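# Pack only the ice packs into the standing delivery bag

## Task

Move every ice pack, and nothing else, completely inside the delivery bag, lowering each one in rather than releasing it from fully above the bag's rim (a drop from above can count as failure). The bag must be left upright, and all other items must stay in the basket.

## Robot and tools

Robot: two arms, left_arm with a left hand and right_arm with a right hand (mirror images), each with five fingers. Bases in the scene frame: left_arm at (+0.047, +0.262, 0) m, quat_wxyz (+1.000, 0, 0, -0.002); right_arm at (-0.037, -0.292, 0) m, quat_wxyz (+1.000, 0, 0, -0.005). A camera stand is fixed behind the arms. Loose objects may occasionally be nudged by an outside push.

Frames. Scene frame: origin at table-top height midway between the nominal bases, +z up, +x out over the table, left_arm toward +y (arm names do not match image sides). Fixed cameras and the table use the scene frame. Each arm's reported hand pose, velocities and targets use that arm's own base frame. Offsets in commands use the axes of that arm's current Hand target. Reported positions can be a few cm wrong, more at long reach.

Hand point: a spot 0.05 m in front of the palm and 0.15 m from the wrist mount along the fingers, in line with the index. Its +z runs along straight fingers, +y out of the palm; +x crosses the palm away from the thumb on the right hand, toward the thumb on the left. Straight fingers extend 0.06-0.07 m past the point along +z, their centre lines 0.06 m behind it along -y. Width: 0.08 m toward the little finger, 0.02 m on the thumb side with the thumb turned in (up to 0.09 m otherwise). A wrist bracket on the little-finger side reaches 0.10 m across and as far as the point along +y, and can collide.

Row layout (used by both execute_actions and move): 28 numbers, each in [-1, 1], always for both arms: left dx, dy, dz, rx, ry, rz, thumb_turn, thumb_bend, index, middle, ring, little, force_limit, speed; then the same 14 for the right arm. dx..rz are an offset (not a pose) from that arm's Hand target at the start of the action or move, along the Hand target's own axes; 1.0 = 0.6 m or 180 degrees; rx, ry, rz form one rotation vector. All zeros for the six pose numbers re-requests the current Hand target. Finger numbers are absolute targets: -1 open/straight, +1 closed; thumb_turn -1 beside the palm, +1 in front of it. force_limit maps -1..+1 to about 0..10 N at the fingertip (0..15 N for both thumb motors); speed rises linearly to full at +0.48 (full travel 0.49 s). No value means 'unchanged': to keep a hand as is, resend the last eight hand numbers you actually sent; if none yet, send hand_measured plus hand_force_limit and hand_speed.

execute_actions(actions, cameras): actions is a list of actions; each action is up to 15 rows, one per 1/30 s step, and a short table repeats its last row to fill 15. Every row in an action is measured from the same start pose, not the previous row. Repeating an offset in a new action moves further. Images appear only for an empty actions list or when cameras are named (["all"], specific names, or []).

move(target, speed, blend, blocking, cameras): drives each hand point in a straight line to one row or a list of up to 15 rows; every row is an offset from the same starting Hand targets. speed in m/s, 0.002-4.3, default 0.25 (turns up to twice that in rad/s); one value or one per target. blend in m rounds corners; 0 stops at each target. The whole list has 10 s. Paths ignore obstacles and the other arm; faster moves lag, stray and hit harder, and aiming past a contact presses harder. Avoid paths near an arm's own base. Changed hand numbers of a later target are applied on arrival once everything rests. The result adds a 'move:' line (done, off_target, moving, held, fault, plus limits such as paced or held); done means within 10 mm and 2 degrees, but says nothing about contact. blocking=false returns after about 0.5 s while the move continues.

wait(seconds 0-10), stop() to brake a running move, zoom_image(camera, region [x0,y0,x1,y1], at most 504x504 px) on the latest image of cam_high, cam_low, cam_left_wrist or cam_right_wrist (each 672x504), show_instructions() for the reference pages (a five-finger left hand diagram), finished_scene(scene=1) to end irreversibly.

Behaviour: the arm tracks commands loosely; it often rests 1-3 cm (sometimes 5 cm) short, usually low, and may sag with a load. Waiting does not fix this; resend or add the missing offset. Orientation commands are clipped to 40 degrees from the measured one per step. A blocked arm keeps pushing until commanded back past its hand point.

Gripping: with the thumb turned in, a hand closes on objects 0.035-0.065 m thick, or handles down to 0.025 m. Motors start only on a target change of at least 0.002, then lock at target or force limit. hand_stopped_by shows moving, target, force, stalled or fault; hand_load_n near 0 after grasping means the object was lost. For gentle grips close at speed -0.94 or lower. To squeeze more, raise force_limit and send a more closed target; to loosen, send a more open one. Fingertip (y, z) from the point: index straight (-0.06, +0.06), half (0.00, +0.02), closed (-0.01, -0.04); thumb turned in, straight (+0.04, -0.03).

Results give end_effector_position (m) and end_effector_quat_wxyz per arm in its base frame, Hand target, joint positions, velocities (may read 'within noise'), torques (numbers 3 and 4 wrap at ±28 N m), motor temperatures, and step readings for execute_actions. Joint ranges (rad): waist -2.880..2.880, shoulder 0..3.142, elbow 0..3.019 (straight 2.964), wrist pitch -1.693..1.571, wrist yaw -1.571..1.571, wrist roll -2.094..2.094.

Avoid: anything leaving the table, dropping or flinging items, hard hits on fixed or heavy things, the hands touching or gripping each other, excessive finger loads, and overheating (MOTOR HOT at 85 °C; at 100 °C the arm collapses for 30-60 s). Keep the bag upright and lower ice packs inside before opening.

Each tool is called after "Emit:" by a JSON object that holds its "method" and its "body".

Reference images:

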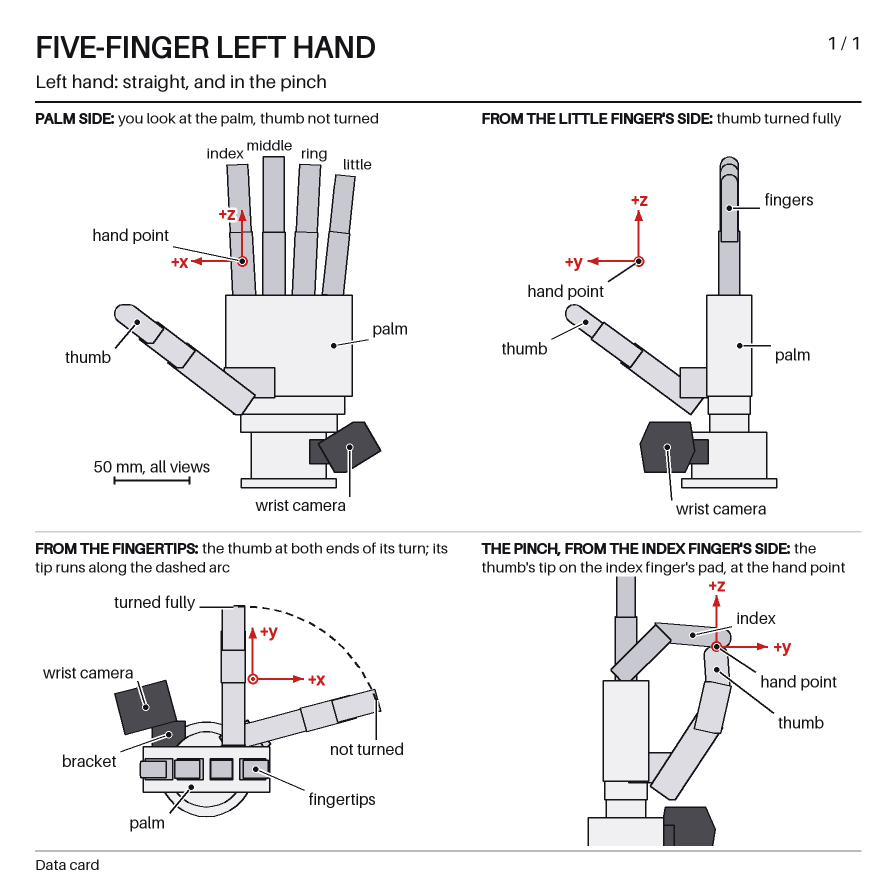

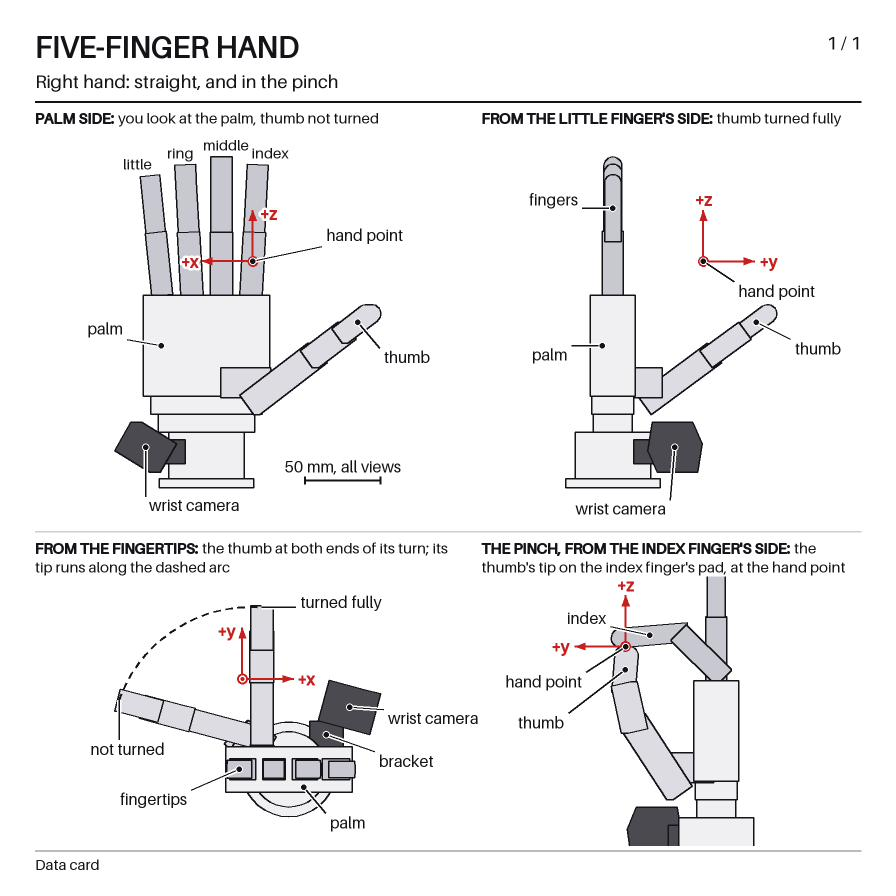

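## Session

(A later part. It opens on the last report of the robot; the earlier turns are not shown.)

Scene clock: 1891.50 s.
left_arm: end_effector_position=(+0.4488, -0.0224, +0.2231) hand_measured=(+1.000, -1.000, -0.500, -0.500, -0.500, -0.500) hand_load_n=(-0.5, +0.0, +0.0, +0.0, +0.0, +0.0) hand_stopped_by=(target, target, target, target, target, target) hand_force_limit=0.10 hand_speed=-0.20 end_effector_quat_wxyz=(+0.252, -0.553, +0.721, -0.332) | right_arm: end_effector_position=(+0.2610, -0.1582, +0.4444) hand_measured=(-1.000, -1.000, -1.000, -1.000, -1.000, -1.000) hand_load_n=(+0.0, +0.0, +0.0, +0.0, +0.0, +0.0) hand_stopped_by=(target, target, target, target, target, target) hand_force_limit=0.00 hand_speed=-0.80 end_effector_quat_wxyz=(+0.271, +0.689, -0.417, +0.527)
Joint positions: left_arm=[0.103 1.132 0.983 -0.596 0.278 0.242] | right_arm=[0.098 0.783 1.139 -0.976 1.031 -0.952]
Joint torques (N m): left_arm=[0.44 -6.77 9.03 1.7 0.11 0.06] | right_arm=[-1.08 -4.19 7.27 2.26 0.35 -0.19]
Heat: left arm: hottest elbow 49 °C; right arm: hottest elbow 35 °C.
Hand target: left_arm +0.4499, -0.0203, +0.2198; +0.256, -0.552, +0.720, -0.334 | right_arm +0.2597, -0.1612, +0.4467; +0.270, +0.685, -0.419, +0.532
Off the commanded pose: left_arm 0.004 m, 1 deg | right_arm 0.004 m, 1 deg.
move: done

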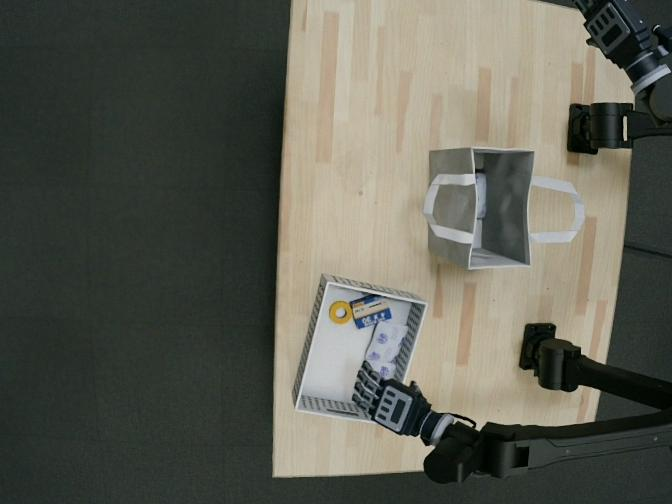

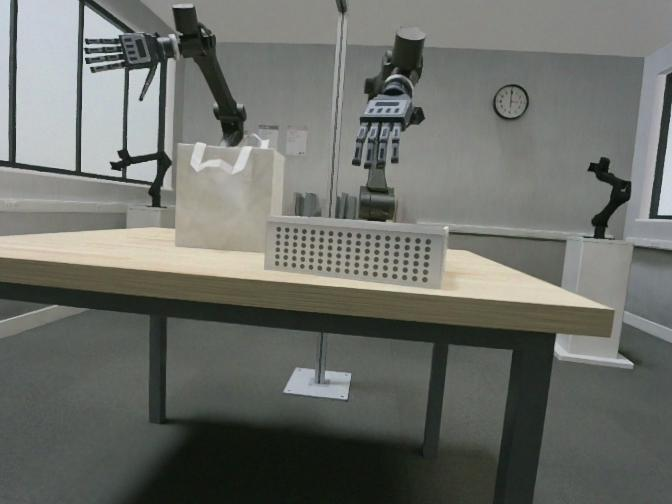

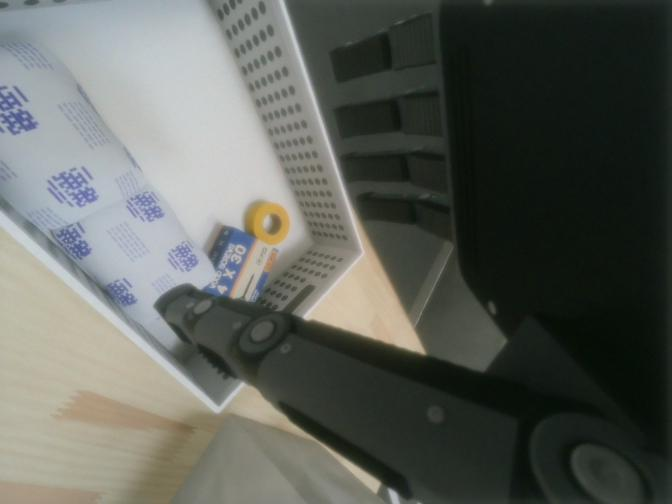

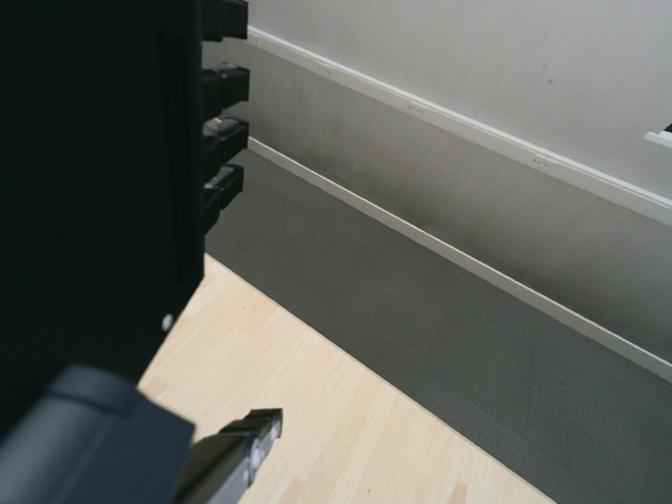

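Emit:
{"method": "move", "body": {"target": [-0.032, 0.166, 0.0875, -0.0209, -0.0126, -0.0114, 1, -1, -0.5, -0.5, -0.5, -0.5, -0.2, -0.85, 0, 0, 0, 0, 0, 0, -1, -1, -1, -1, -1, -1, 0, -0.8], "speed": 0.15, "cameras": ["cam_high","cam_left_wrist","cam_low"]}}

Emit:
{"method": "zoom_image", "body": {"camera": "cam_high", "region": [290, 270, 430, 440]}}

Emit:
{"method": "zoom_image", "body": {"camera": "cam_left_wrist", "region": [0, 0, 460, 500]}}

Scene clock: 2041.73 s.
left_arm: end_effector_position=(+0.4306, -0.0002, +0.1158) hand_measured=(+1.000, -1.000, -0.500, -0.500, -0.500, -0.500) hand_load_n=(+0.0, +0.0, +0.0, +0.0, +0.0, +0.0) hand_stopped_by=(target, target, target, target, target, target) hand_force_limit=-0.20 hand_speed=-0.85 end_effector_quat_wxyz=(+0.243, -0.579, +0.716, -0.306) | right_arm: end_effector_position=(+0.2610, -0.1582, +0.4444) hand_measured=(-1.000, -1.000, -1.000, -1.000, -1.000, -1.000) hand_load_n=(+0.0, +0.0, +0.0, +0.0, +0.0, +0.0) hand_stopped_by=(target, target, target, target, target, target) hand_force_limit=0.00 hand_speed=-0.80 end_effector_quat_wxyz=(+0.271, +0.689, -0.417, +0.527)
Joint positions: left_arm=[0.152 1.2 0.765 -0.369 0.264 0.255] | right_arm=[0.098 0.783 1.139 -0.976 1.031 -0.952]
Joint torques (N m): left_arm=[0.85 -6.01 8.43 1.59 -0.04 0.11] | right_arm=[-1.14 -4.19 7.27 2.25 0.35 -0.2]
Motor temperatures (°C): left_arm=[22 25 43 25 24 25] | right_arm=[22 26 35 23 21 23]
Heat: left arm: hottest elbow 43 °C; right arm: hottest elbow 35 °C.
Hand target: left_arm +0.4316, +0.0046, +0.1099; +0.246, -0.580, +0.715, -0.304 | right_arm +0.2597, -0.1612, +0.4467; +0.270, +0.685, -0.419, +0.532
Off the commanded pose: left_arm 0.008 m, 0 deg | right_arm 0.004 m, 1 deg.
move: done
Images, in order (width x height): cam_high 672x504, cam_low 672x504, cam_left_wrist 672x504.

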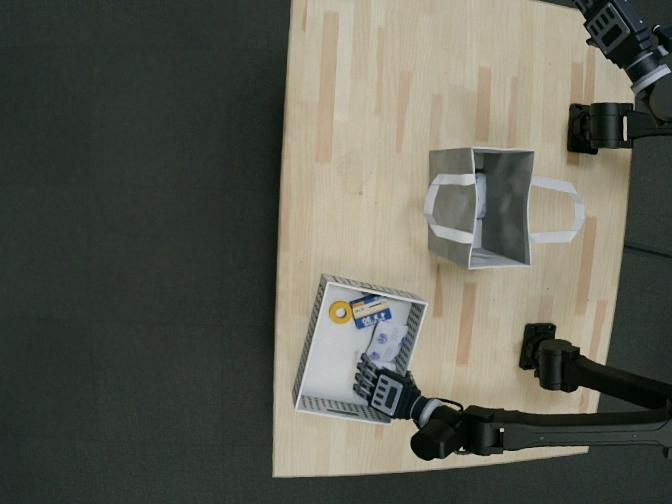

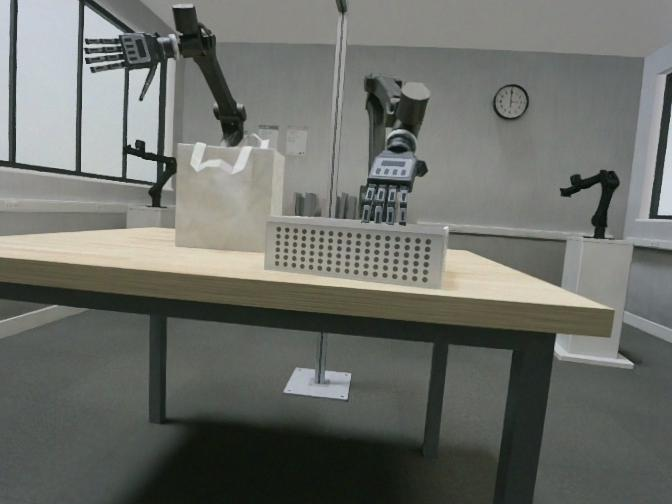

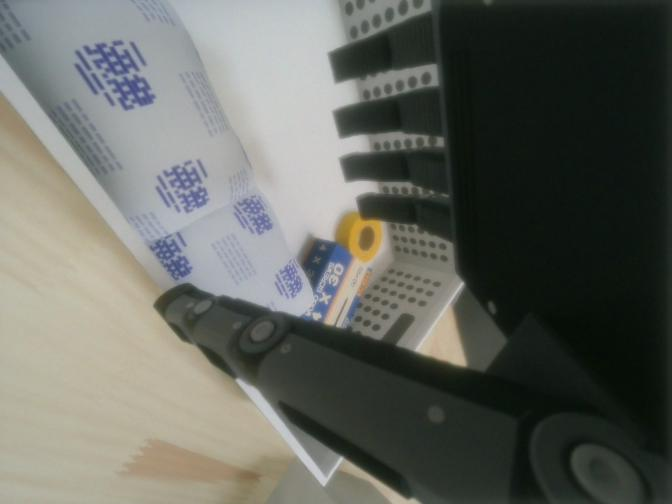

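Scaled by 2.965 from the camera's 672x504 image, which has a finer 960x720 frame.

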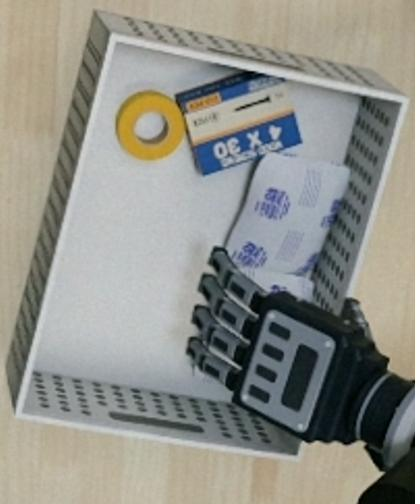

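Scaled by 1.008 from the camera's 672x504 image, which has a finer 960x720 frame.

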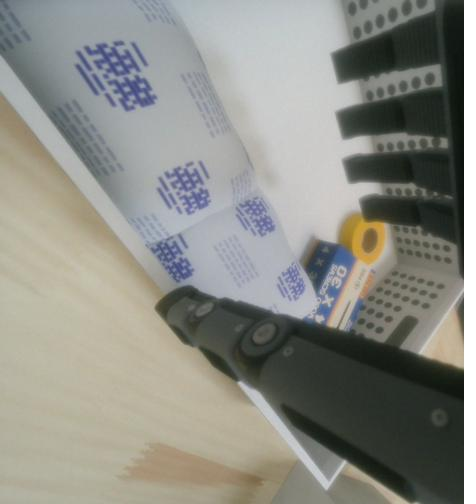

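Emit:
{"method": "move", "body": {"target": [[-0.0115, -0.0125, 0.0128, 0, 0, 0, 1, -1, -0.5, -0.5, -0.5, -0.5, -0.2, -0.85, 0, 0, 0, 0, 0, 0, -1, -1, -1, -1, -1, -1, 0, -0.8],[-0.0115, 0.0342, 0.058, 0, 0, 0, 1, -1, -0.5, -0.5, -0.5, -0.5, -0.2, -0.85, 0, 0, 0, 0, 0, 0, -1, -1, -1, -1, -1, -1, 0, -0.8]], "speed": 0.1, "cameras": ["cam_high","cam_left_wrist"]}}

Emit:
{"method": "zoom_image", "body": {"camera": "cam_high", "region": [290, 270, 430, 440]}}

Emit:
{"method": "zoom_image", "body": {"camera": "cam_left_wrist", "region": [0, 0, 460, 500]}}

Scene clock: 2080.83 s.
left_arm: end_effector_position=(+0.4441, +0.0045, +0.0781) hand_measured=(+1.000, -1.000, -0.500, -0.500, -0.500, -0.500) hand_load_n=(+0.0, +0.0, +0.0, +0.0, +0.0, +0.0) hand_stopped_by=(target, target, target, target, target, target) hand_force_limit=-0.20 hand_speed=-0.85 end_effector_quat_wxyz=(+0.244, -0.578, +0.715, -0.307) | right_arm: end_effector_position=(+0.2610, -0.1582, +0.4444) hand_measured=(-1.000, -1.000, -1.000, -1.000, -1.000, -1.000) hand_load_n=(+0.0, +0.0, +0.0, +0.0, +0.0, +0.0) hand_stopped_by=(target, target, target, target, target, target) hand_force_limit=0.00 hand_speed=-0.80 end_effector_quat_wxyz=(+0.271, +0.689, -0.417, +0.527)
Joint positions: left_arm=[0.159 1.297 0.733 -0.237 0.269 0.261] | right_arm=[0.098 0.783 1.139 -0.976 1.031 -0.952]
Joint torques (N m): left_arm=[0.79 -6.71 7.76 1.73 -0.05 0.09] | right_arm=[-1.14 -4.19 7.28 2.25 0.35 -0.19]
Heat: left arm: hottest elbow 41 °C; right arm: hottest elbow 35 °C.
Hand target: left_arm +0.4437, +0.0092, +0.0710; +0.247, -0.579, +0.715, -0.304 | right_arm +0.2597, -0.1612, +0.4467; +0.270, +0.685, -0.419, +0.532
Off the commanded pose: left_arm 0.008 m, 0 deg | right_arm 0.004 m, 1 deg.
move: done
Images, in order (width x height): cam_high 672x504, cam_left_wrist 672x504.

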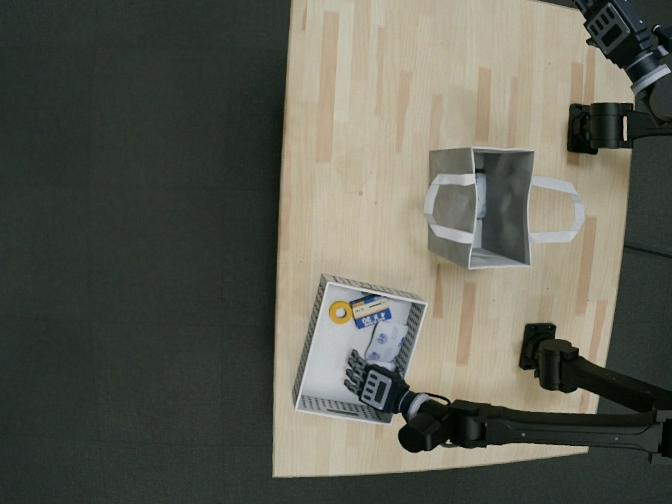

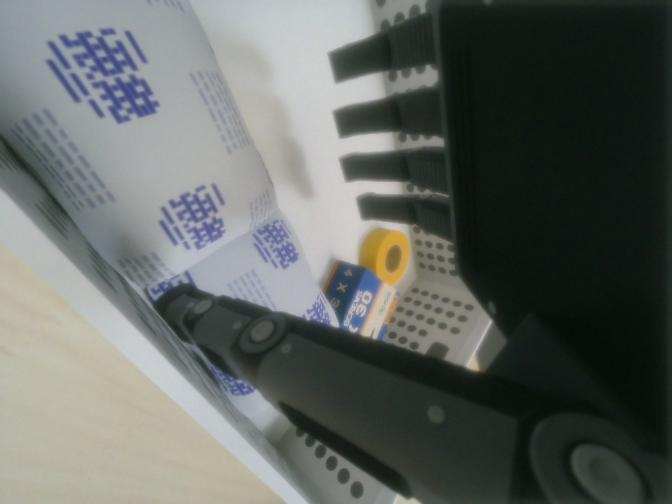

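Scaled by 2.965 from the camera's 672x504 image, which has a finer 960x720 frame.

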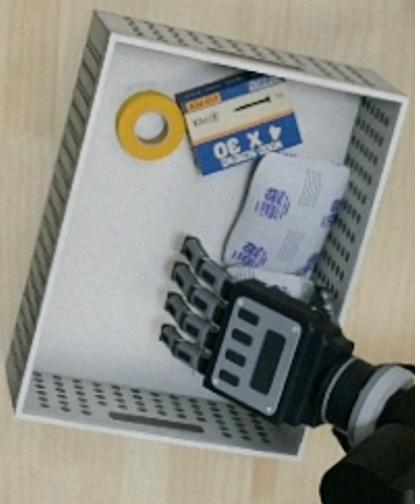

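Scaled by 1.008 from the camera's 672x504 image, which has a finer 960x720 frame.

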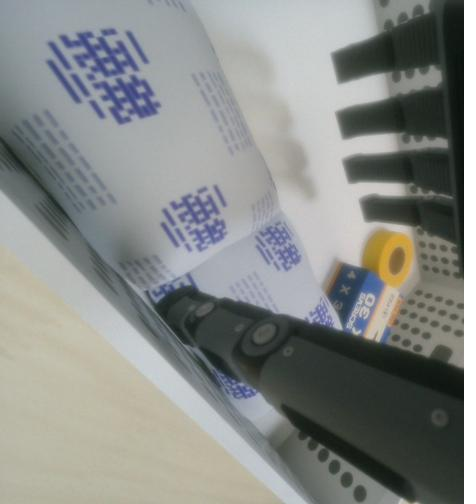

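Emit:
{"method": "move", "body": {"target": [0, 0.0395, 0.0382, 0, 0, 0, 1, -1, -0.5, -0.5, -0.5, -0.5, -0.2, -0.85, 0, 0, 0, 0, 0, 0, -1, -1, -1, -1, -1, -1, 0, -0.8], "speed": 0.05, "cameras": ["cam_high","cam_left_wrist"]}}

Emit:
{"method": "zoom_image", "body": {"camera": "cam_high", "region": [290, 270, 430, 440]}}

Emit:
{"method": "zoom_image", "body": {"camera": "cam_left_wrist", "region": [0, 0, 460, 500]}}

Scene clock: 2093.07 s.
left_arm: end_effector_position=(+0.4457, +0.0048, +0.0469) hand_measured=(+1.000, -1.000, -0.500, -0.500, -0.500, -0.500) hand_load_n=(+0.5, +0.0, +0.0, +0.0, +0.0, -0.5) hand_stopped_by=(target, target, target, target, target, target) hand_force_limit=-0.20 hand_speed=-0.85 end_effector_quat_wxyz=(+0.246, -0.578, +0.715, -0.308) | right_arm: end_effector_position=(+0.2610, -0.1582, +0.4444) hand_measured=(-1.000, -1.000, -1.000, -1.000, -1.000, -1.000) hand_load_n=(+0.0, +0.0, +0.5, +0.0, +0.0, +0.0) hand_stopped_by=(target, target, target, target, target, target) hand_force_limit=0.00 hand_speed=-0.80 end_effector_quat_wxyz=(+0.271, +0.689, -0.417, +0.527)
Joint positions: left_arm=[0.159 1.361 0.689 -0.126 0.269 0.261] | right_arm=[0.098 0.783 1.139 -0.976 1.031 -0.952]
Joint torques (N m): left_arm=[0.79 -6.89 7.09 1.63 -0.05 0.09] | right_arm=[-1.14 -4.19 7.27 2.25 0.35 -0.19]
Heat: left arm: hottest elbow 40 °C; right arm: hottest elbow 35 °C.
Hand target: left_arm +0.4438, +0.0092, +0.0381; +0.247, -0.579, +0.715, -0.304 | right_arm +0.2597, -0.1612, +0.4467; +0.270, +0.685, -0.419, +0.532
Off the commanded pose: left_arm 0.010 m, 0 deg | right_arm 0.004 m, 1 deg.
move: done
Images, in order (width x height): cam_high 672x504, cam_left_wrist 672x504.

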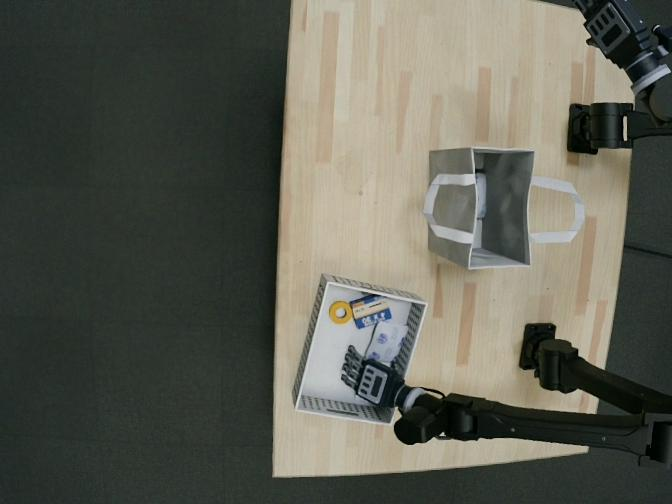

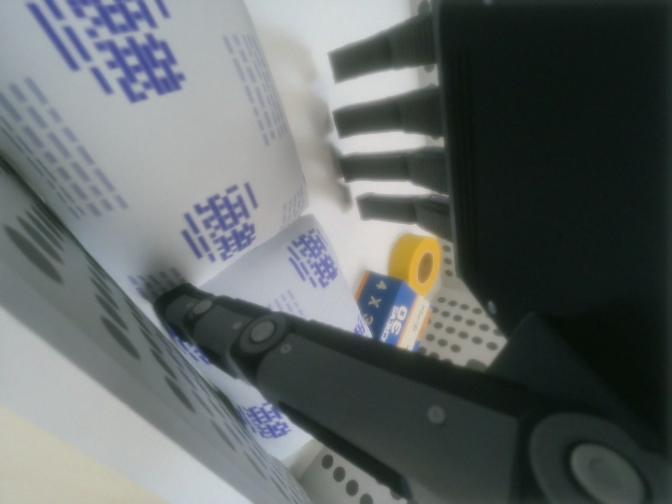

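Scaled by 2.965 from the camera's 672x504 image, which has a finer 960x720 frame.

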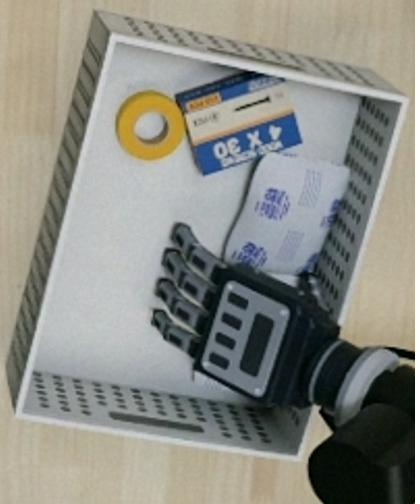

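Scaled by 1.008 from the camera's 672x504 image, which has a finer 960x720 frame.

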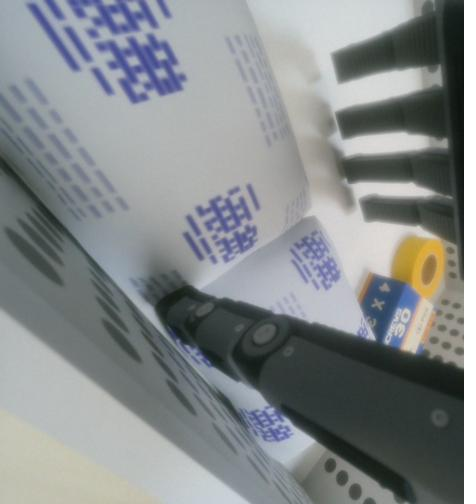

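Emit:
{"method": "move", "body": {"target": [-0.035, 0.003, 0.0025, 0, 0, 0, 1, -1, -0.5, -0.5, -0.5, -0.5, -0.2, -0.85, 0, 0, 0, 0, 0, 0, -1, -1, -1, -1, -1, -1, 0, -0.8], "speed": 0.05, "cameras": ["cam_high","cam_left_wrist"]}}

Emit:
{"method": "zoom_image", "body": {"camera": "cam_high", "region": [290, 270, 430, 440]}}

Emit:
{"method": "zoom_image", "body": {"camera": "cam_left_wrist", "region": [0, 0, 460, 500]}}

Scene clock: 2106.17 s.
left_arm: end_effector_position=(+0.4436, +0.0181, +0.0426) hand_measured=(+1.000, -1.000, -0.500, -0.500, -0.500, -0.500) hand_load_n=(+0.5, +0.0, +0.0, +0.0, +0.0, +0.0) hand_stopped_by=(target, target, target, target, target, target) hand_force_limit=-0.20 hand_speed=-0.85 end_effector_quat_wxyz=(+0.241, -0.577, +0.715, -0.312) | right_arm: end_effector_position=(+0.2610, -0.1582, +0.4444) hand_measured=(-1.000, -1.000, -1.000, -1.000, -1.000, -1.000) hand_load_n=(+0.0, +0.0, +0.0, +0.0, +0.0, +0.0) hand_stopped_by=(target, target, target, target, target, target) hand_force_limit=0.00 hand_speed=-0.80 end_effector_quat_wxyz=(+0.271, +0.689, -0.417, +0.527)
Joint positions: left_arm=[0.203 1.375 0.689 -0.125 0.312 0.29] | right_arm=[0.098 0.783 1.139 -0.976 1.031 -0.952]
Joint torques (N m): left_arm=[1.55 -6.07 8.57 1.4 -0.27 0.19] | right_arm=[-1.14 -4.19 7.27 2.25 0.35 -0.19]
Heat: left arm: hottest elbow 40 °C; right arm: hottest elbow 35 °C.
Hand target: left_arm +0.4480, +0.0298, +0.0358; +0.247, -0.579, +0.715, -0.304 | right_arm +0.2597, -0.1612, +0.4467; +0.270, +0.685, -0.419, +0.532
Off the commanded pose: left_arm 0.014 m, 1 deg | right_arm 0.004 m, 1 deg.
move: off_target (left_arm)
Images, in order (width x height): cam_high 672x504, cam_left_wrist 672x504.

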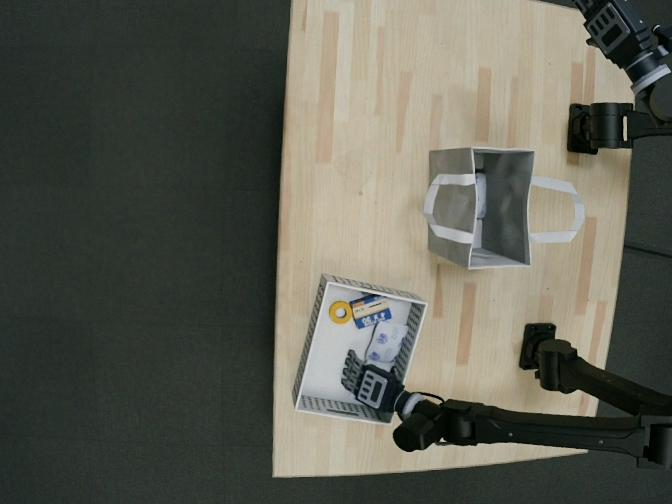

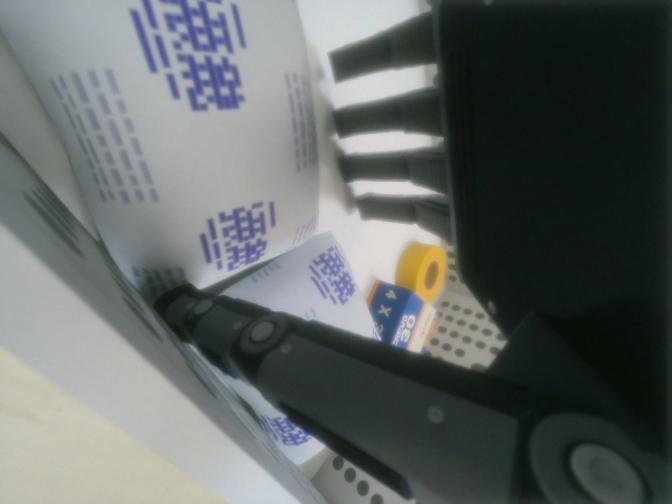

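Scaled by 2.965 from the camera's 672x504 image, which has a finer 960x720 frame.

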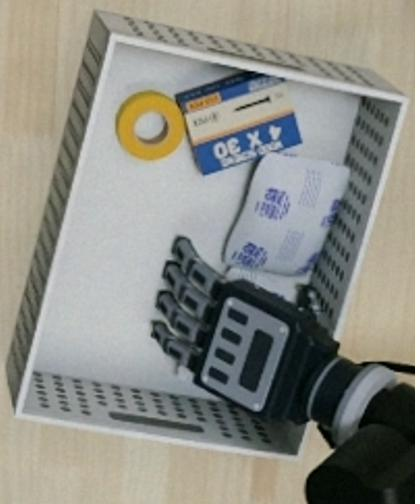

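Scaled by 1.008 from the camera's 672x504 image, which has a finer 960x720 frame.

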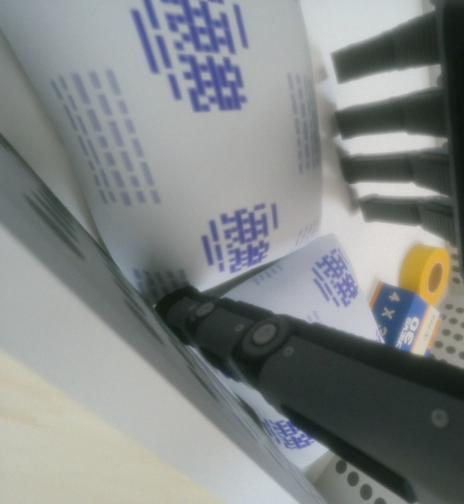

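Emit:
{"method": "move", "body": {"target": [-0.05, 0.003, 0.0025, 0, 0, 0, 1, -1, -0.5, -0.5, -0.5, -0.5, -0.2, -0.85, 0, 0, 0, 0, 0, 0, -1, -1, -1, -1, -1, -1, 0, -0.8], "speed": 0.05, "cameras": ["cam_high","cam_left_wrist"]}}

Emit:
{"method": "zoom_image", "body": {"camera": "cam_high", "region": [290, 270, 430, 440]}}

Emit:
{"method": "zoom_image", "body": {"camera": "cam_left_wrist", "region": [0, 0, 460, 500]}}

Scene clock: 2114.73 s.
left_arm: end_effector_position=(+0.4458, +0.0349, +0.0411) hand_measured=(+1.000, -1.000, -0.500, -0.500, -0.500, -0.500) hand_load_n=(+2.5, -0.5, +0.0, +0.5, +0.0, +0.5) hand_stopped_by=(target, target, target, target, target, target) hand_force_limit=-0.20 hand_speed=-0.85 end_effector_quat_wxyz=(+0.236, -0.574, +0.714, -0.325) | right_arm: end_effector_position=(+0.2610, -0.1582, +0.4444) hand_measured=(-1.000, -1.000, -1.000, -1.000, -1.000, -1.000) hand_load_n=(+0.0, +0.0, +0.0, +0.0, +0.5, +0.0) hand_stopped_by=(target, target, target, target, target, target) hand_force_limit=0.00 hand_speed=-0.80 end_effector_quat_wxyz=(+0.271, +0.689, -0.417, +0.527)
Joint positions: left_arm=[0.261 1.399 0.702 -0.12 0.379 0.327] | right_arm=[0.098 0.783 1.139 -0.976 1.031 -0.952]
Joint torques (N m): left_arm=[2.49 -5.3 10.21 0.68 -0.9 0.33] | right_arm=[-1.14 -4.19 7.27 2.25 0.35 -0.19]
Heat: left arm: hottest elbow 41 °C; right arm: hottest elbow 35 °C.
Hand target: left_arm +0.4540, +0.0590, +0.0334; +0.247, -0.579, +0.715, -0.304 | right_arm +0.2597, -0.1612, +0.4467; +0.270, +0.685, -0.419, +0.532
Off the commanded pose: left_arm 0.027 m, 3 deg | right_arm 0.004 m, 1 deg.
move: off_target (left_arm)
Images, in order (width x height): cam_high 672x504, cam_left_wrist 672x504.

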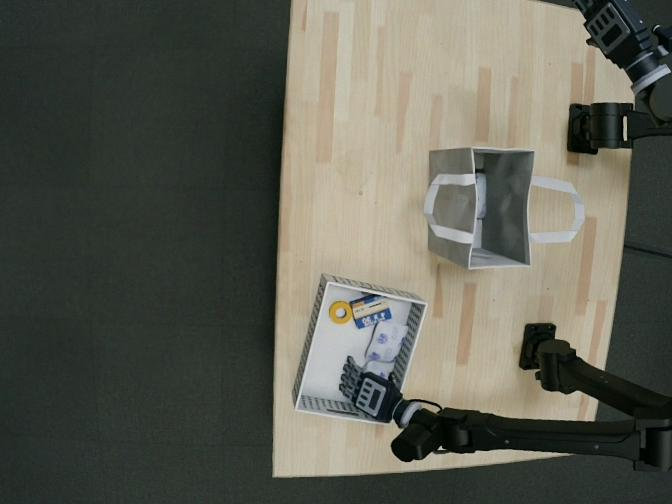

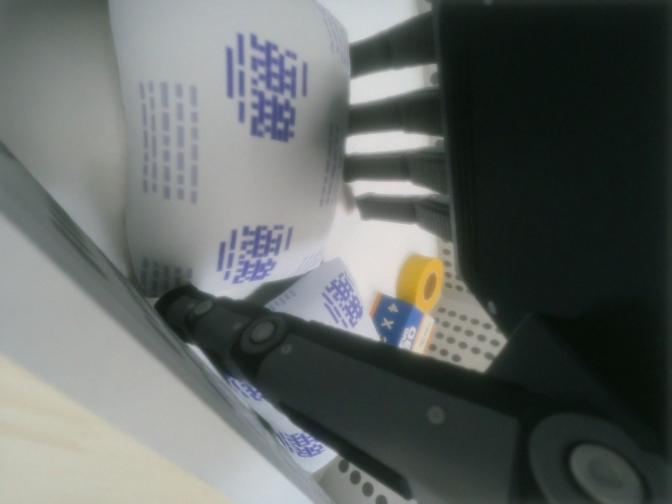

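Scaled by 2.965 from the camera's 672x504 image, which has a finer 960x720 frame.

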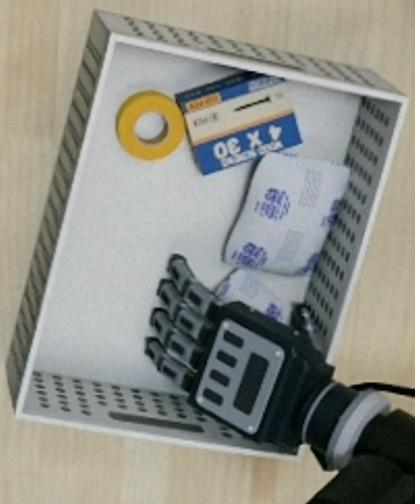

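Scaled by 1.008 from the camera's 672x504 image, which has a finer 960x720 frame.

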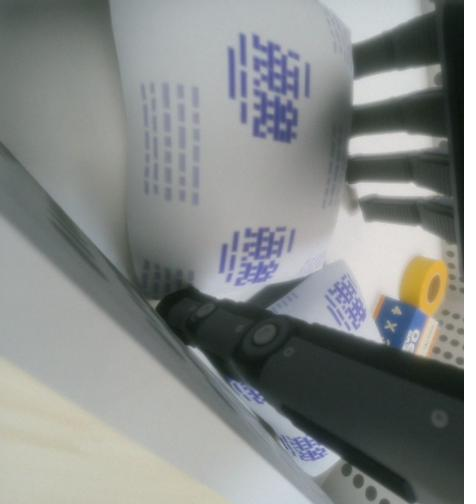

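Emit:
{"method": "move", "body": {"target": [[0.04, 0, 0, 0, 0, 0, 1, -1, -0.5, -0.5, -0.5, -0.5, -0.2, -0.85, 0, 0, 0, 0, 0, 0, -1, -1, -1, -1, -1, -1, 0, -0.8],[0.04, -0.0839, -0.0811, 0, 0, 0, 1, -1, -0.5, -0.5, -0.5, -0.5, -0.2, -0.85, 0, 0, 0, 0, 0, 0, -1, -1, -1, -1, -1, -1, 0, -0.8],[-0.027, -0.0885, -0.0763, 0, 0, 0, 1, -1, -0.8, -0.8, -0.8, -0.8, -0.2, -0.5, 0, 0, 0, 0, 0, 0, -1, -1, -1, -1, -1, -1, 0, -0.8]], "speed": 0.1, "cameras": ["cam_high","cam_left_wrist"]}}

Emit:
{"method": "zoom_image", "body": {"camera": "cam_high", "region": [290, 270, 430, 440]}}

Emit:
{"method": "zoom_image", "body": {"camera": "cam_left_wrist", "region": [0, 0, 460, 500]}}

Scene clock: 2161.30 s.
left_arm: end_effector_position=(+0.4412, +0.0649, +0.0854) hand_measured=(+1.000, -1.000, -0.800, -0.800, -0.800, -0.800) hand_load_n=(+0.0, +0.0, +0.0, +0.0, +0.0, +0.0) hand_stopped_by=(target, target, target, target, target, target) hand_force_limit=-0.20 hand_speed=-0.50 end_effector_quat_wxyz=(+0.232, -0.586, +0.716, -0.300) | right_arm: end_effector_position=(+0.2610, -0.1582, +0.4444) hand_measured=(-1.000, -1.000, -1.000, -1.000, -1.000, -1.000) hand_load_n=(+0.0, +0.0, +0.0, +0.0, -0.5, +0.0) hand_stopped_by=(target, target, target, target, target, target) hand_force_limit=0.00 hand_speed=-0.80 end_effector_quat_wxyz=(+0.271, +0.689, -0.417, +0.527)
Joint positions: left_arm=[0.319 1.331 0.803 -0.343 0.372 0.382] | right_arm=[0.098 0.783 1.139 -0.976 1.031 -0.952]
Joint torques (N m): left_arm=[0.56 -7.18 13.24 0.38 0.19 0.09] | right_arm=[-1.14 -4.19 7.27 2.26 0.35 -0.19]
Heat: left arm: hottest elbow 45 °C; right arm: hottest elbow 35 °C.
Hand target: left_arm +0.4610, +0.0740, +0.1033; +0.246, -0.579, +0.715, -0.304 | right_arm +0.2597, -0.1612, +0.4467; +0.270, +0.685, -0.419, +0.532
Off the commanded pose: left_arm 0.028 m, 2 deg | right_arm 0.004 m, 1 deg.
move: off_target (left_arm); target 3's new numbers were sent with left_arm's hand 0.028 m and 2 deg from that target
Images, in order (width x height): cam_high 672x504, cam_left_wrist 672x504.

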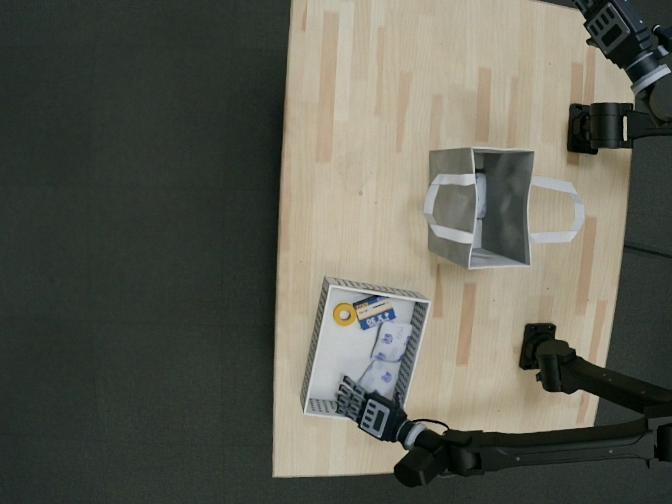

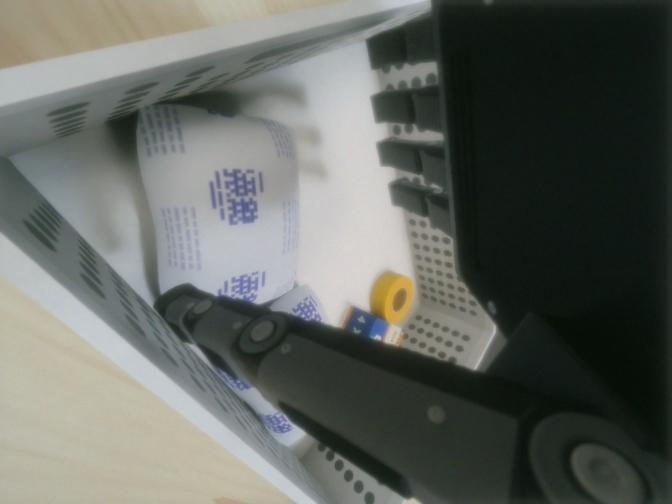

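Scaled by 2.965 from the camera's 672x504 image, which has a finer 960x720 frame.

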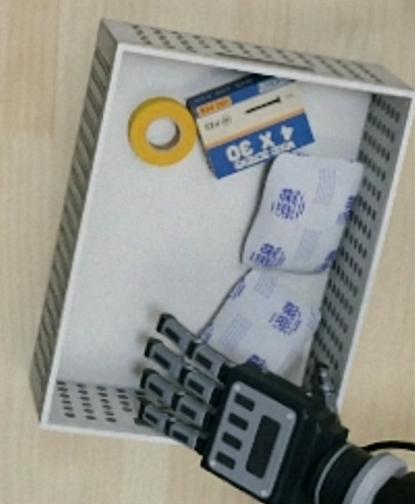

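Scaled by 1.008 from the camera's 672x504 image, which has a finer 960x720 frame.

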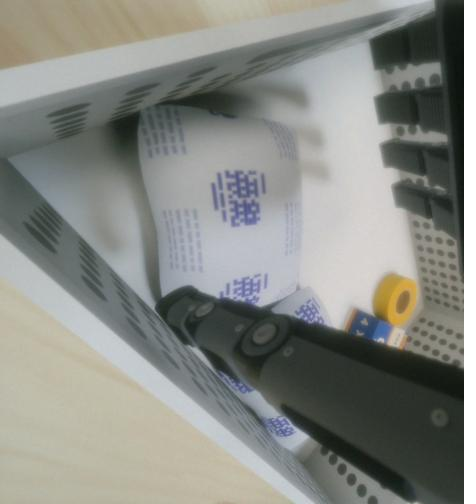

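Emit:
{"method": "move", "body": {"target": [0.3, -0.12, -0.25, 0, 0, 0, 1, -1, -0.8, -0.8, -0.8, -0.8, -0.2, -0.5, 0, 0, 0, 0, 0, 0, -1, -1, -1, -1, -1, -1, 0, -0.8], "speed": 0.25, "cameras": ["cam_high","cam_left_wrist"]}}

Emit:
{"method": "zoom_image", "body": {"camera": "cam_high", "region": [290, 270, 430, 440]}}

Emit:
{"method": "zoom_image", "body": {"camera": "cam_left_wrist", "region": [0, 0, 460, 500]}}

Scene clock: 2209.13 s.
left_arm: end_effector_position=(+0.3552, -0.0849, +0.2313) hand_measured=(+1.000, -1.000, -0.800, -0.800, -0.800, -0.800) hand_load_n=(+0.0, +0.0, +0.0, +0.0, +0.0, +0.0) hand_stopped_by=(target, target, target, target, target, target) hand_force_limit=-0.20 hand_speed=-0.50 end_effector_quat_wxyz=(+0.236, -0.585, +0.720, -0.290) | right_arm: end_effector_position=(+0.2610, -0.1582, +0.4444) hand_measured=(-1.000, -1.000, -1.000, -1.000, -1.000, -1.000) hand_load_n=(+0.0, +0.0, -0.5, +0.0, +0.0, +0.0) hand_stopped_by=(target, target, target, target, target, target) hand_force_limit=0.00 hand_speed=-0.80 end_effector_quat_wxyz=(+0.271, +0.689, -0.417, +0.527)
Joint positions: left_arm=[-0.13 0.906 0.896 -0.797 0.052 0.056] | right_arm=[0.098 0.783 1.139 -0.976 1.031 -0.952]
Joint torques (N m): left_arm=[-0.62 -2.9 15.01 0.47 -0.21 -0.03] | right_arm=[-1.14 -4.19 7.27 2.25 0.35 -0.19]
Motor temperatures (°C): left_arm=[22 24 49 24 25 25] | right_arm=[22 26 35 23 21 23]
Heat: left arm: hottest elbow 49 °C; right arm: hottest elbow 35 °C.
Hand target: left_arm +0.3670, -0.0900, +0.2593; +0.246, -0.579, +0.715, -0.304 | right_arm +0.2597, -0.1612, +0.4467; +0.270, +0.685, -0.419, +0.532
Off the commanded pose: left_arm 0.031 m, 2 deg | right_arm 0.004 m, 1 deg.
move: off_target (left_arm)
Images, in order (width x height): cam_high 672x504, cam_left_wrist 672x504.

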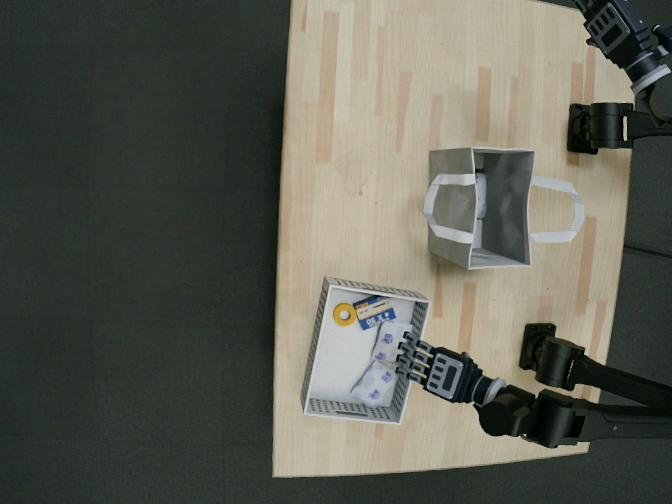

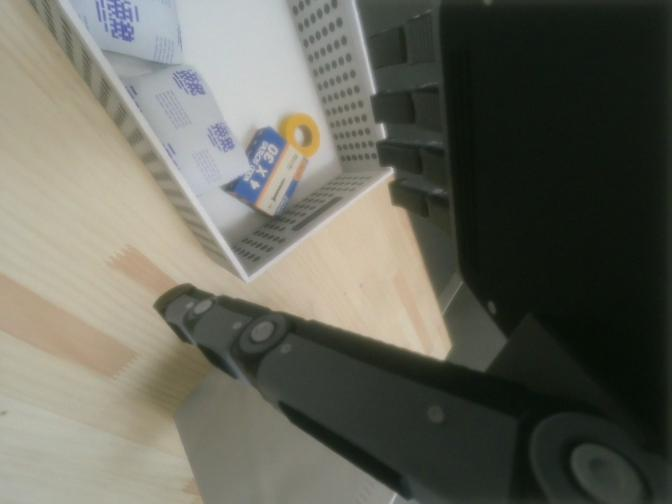

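Scaled by 2.965 from the camera's 672x504 image, which has a finer 960x720 frame.

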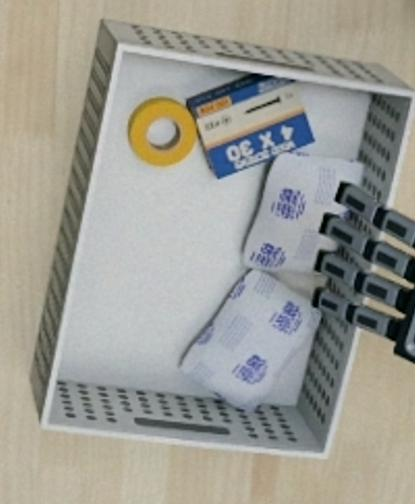

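Scaled by 1.008 from the camera's 672x504 image, which has a finer 960x720 frame.

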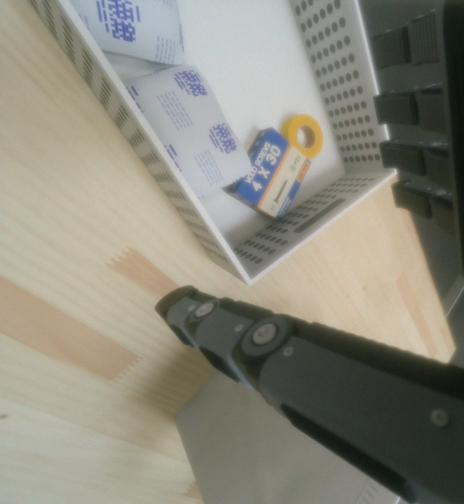

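Emit:
{"method": "move", "body": {"target": [-0.3183, 0.1483, 0.2283, 0, 0.0839, 0.0811, 1, -1, -0.8, -0.8, -0.8, -0.8, -0.2, -0.5, 0, 0, 0, 0, 0, 0, -1, -1, -1, -1, -1, -1, 0, -0.8], "speed": 0.15, "cameras": ["cam_high","cam_left_wrist"]}}

Emit:
{"method": "zoom_image", "body": {"camera": "cam_high", "region": [290, 270, 430, 440]}}

Emit:
{"method": "zoom_image", "body": {"camera": "cam_left_wrist", "region": [0, 0, 460, 500]}}

Scene clock: 2289.87 s.
left_arm: end_effector_position=(+0.4268, +0.0755, +0.0880) hand_measured=(+1.000, -1.000, -0.800, -0.800, -0.800, -0.800) hand_load_n=(+0.0, -1.0, +0.0, +0.0, +0.0, +0.0) hand_stopped_by=(target, target, target, target, target, target) hand_force_limit=-0.20 hand_speed=-0.50 end_effector_quat_wxyz=(+0.168, -0.444, +0.810, -0.345) | right_arm: end_effector_position=(+0.2610, -0.1582, +0.4444) hand_measured=(-1.000, -1.000, -1.000, -1.000, -1.000, -1.000) hand_load_n=(-0.5, +0.0, +0.0, +0.0, +0.0, +0.0) hand_stopped_by=(target, target, target, target, target, target) hand_force_limit=0.00 hand_speed=-0.80 end_effector_quat_wxyz=(+0.271, +0.689, -0.417, +0.527)
Joint positions: left_arm=[0.408 1.416 0.917 -0.59 0.65 0.811] | right_arm=[0.098 0.783 1.139 -0.976 1.031 -0.952]
Joint torques (N m): left_arm=[1.2 -8.59 11.88 0.5 0.3 0.12] | right_arm=[-1.14 -4.19 7.27 2.25 0.35 -0.19]
Heat: left arm: hottest elbow 50 °C; right arm: hottest elbow 35 °C.
Hand target: left_arm +0.4427, +0.0892, +0.1003; +0.187, -0.439, +0.809, -0.344 | right_arm +0.2597, -0.1612, +0.4467; +0.270, +0.685, -0.419, +0.532
Off the commanded pose: left_arm 0.024 m, 2 deg | right_arm 0.004 m, 1 deg.
move: off_target (left_arm)
Images, in order (width x height): cam_high 672x504, cam_left_wrist 672x504.

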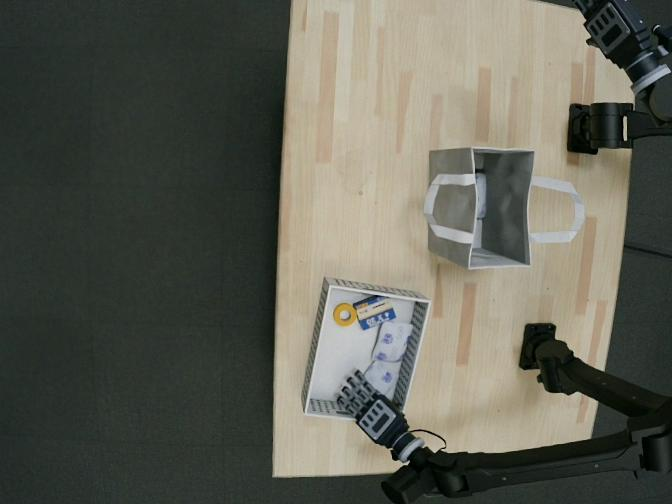

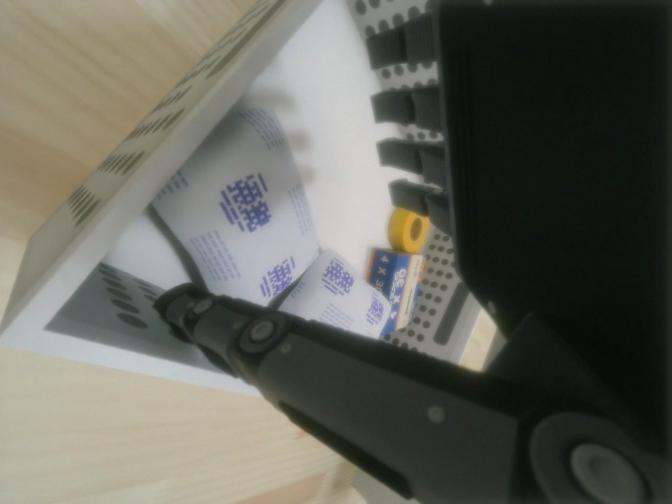

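Scaled by 2.965 from the camera's 672x504 image, which has a finer 960x720 frame.

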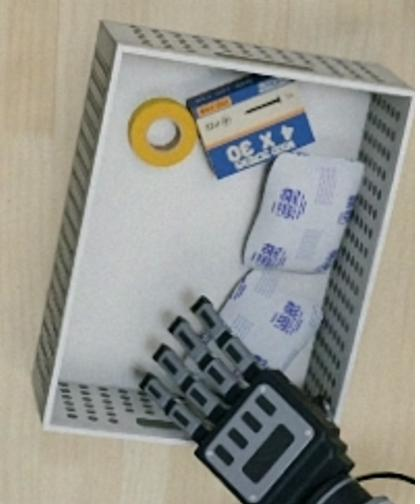

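Scaled by 1.008 from the camera's 672x504 image, which has a finer 960x720 frame.

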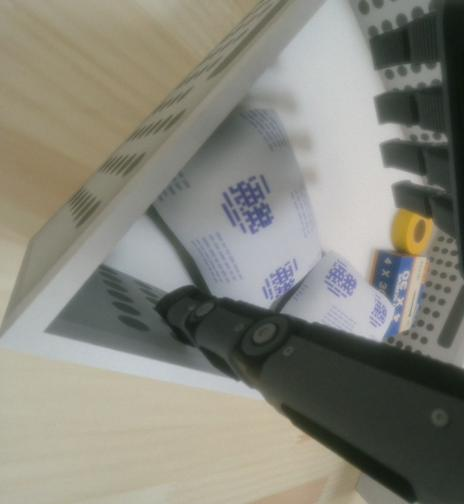

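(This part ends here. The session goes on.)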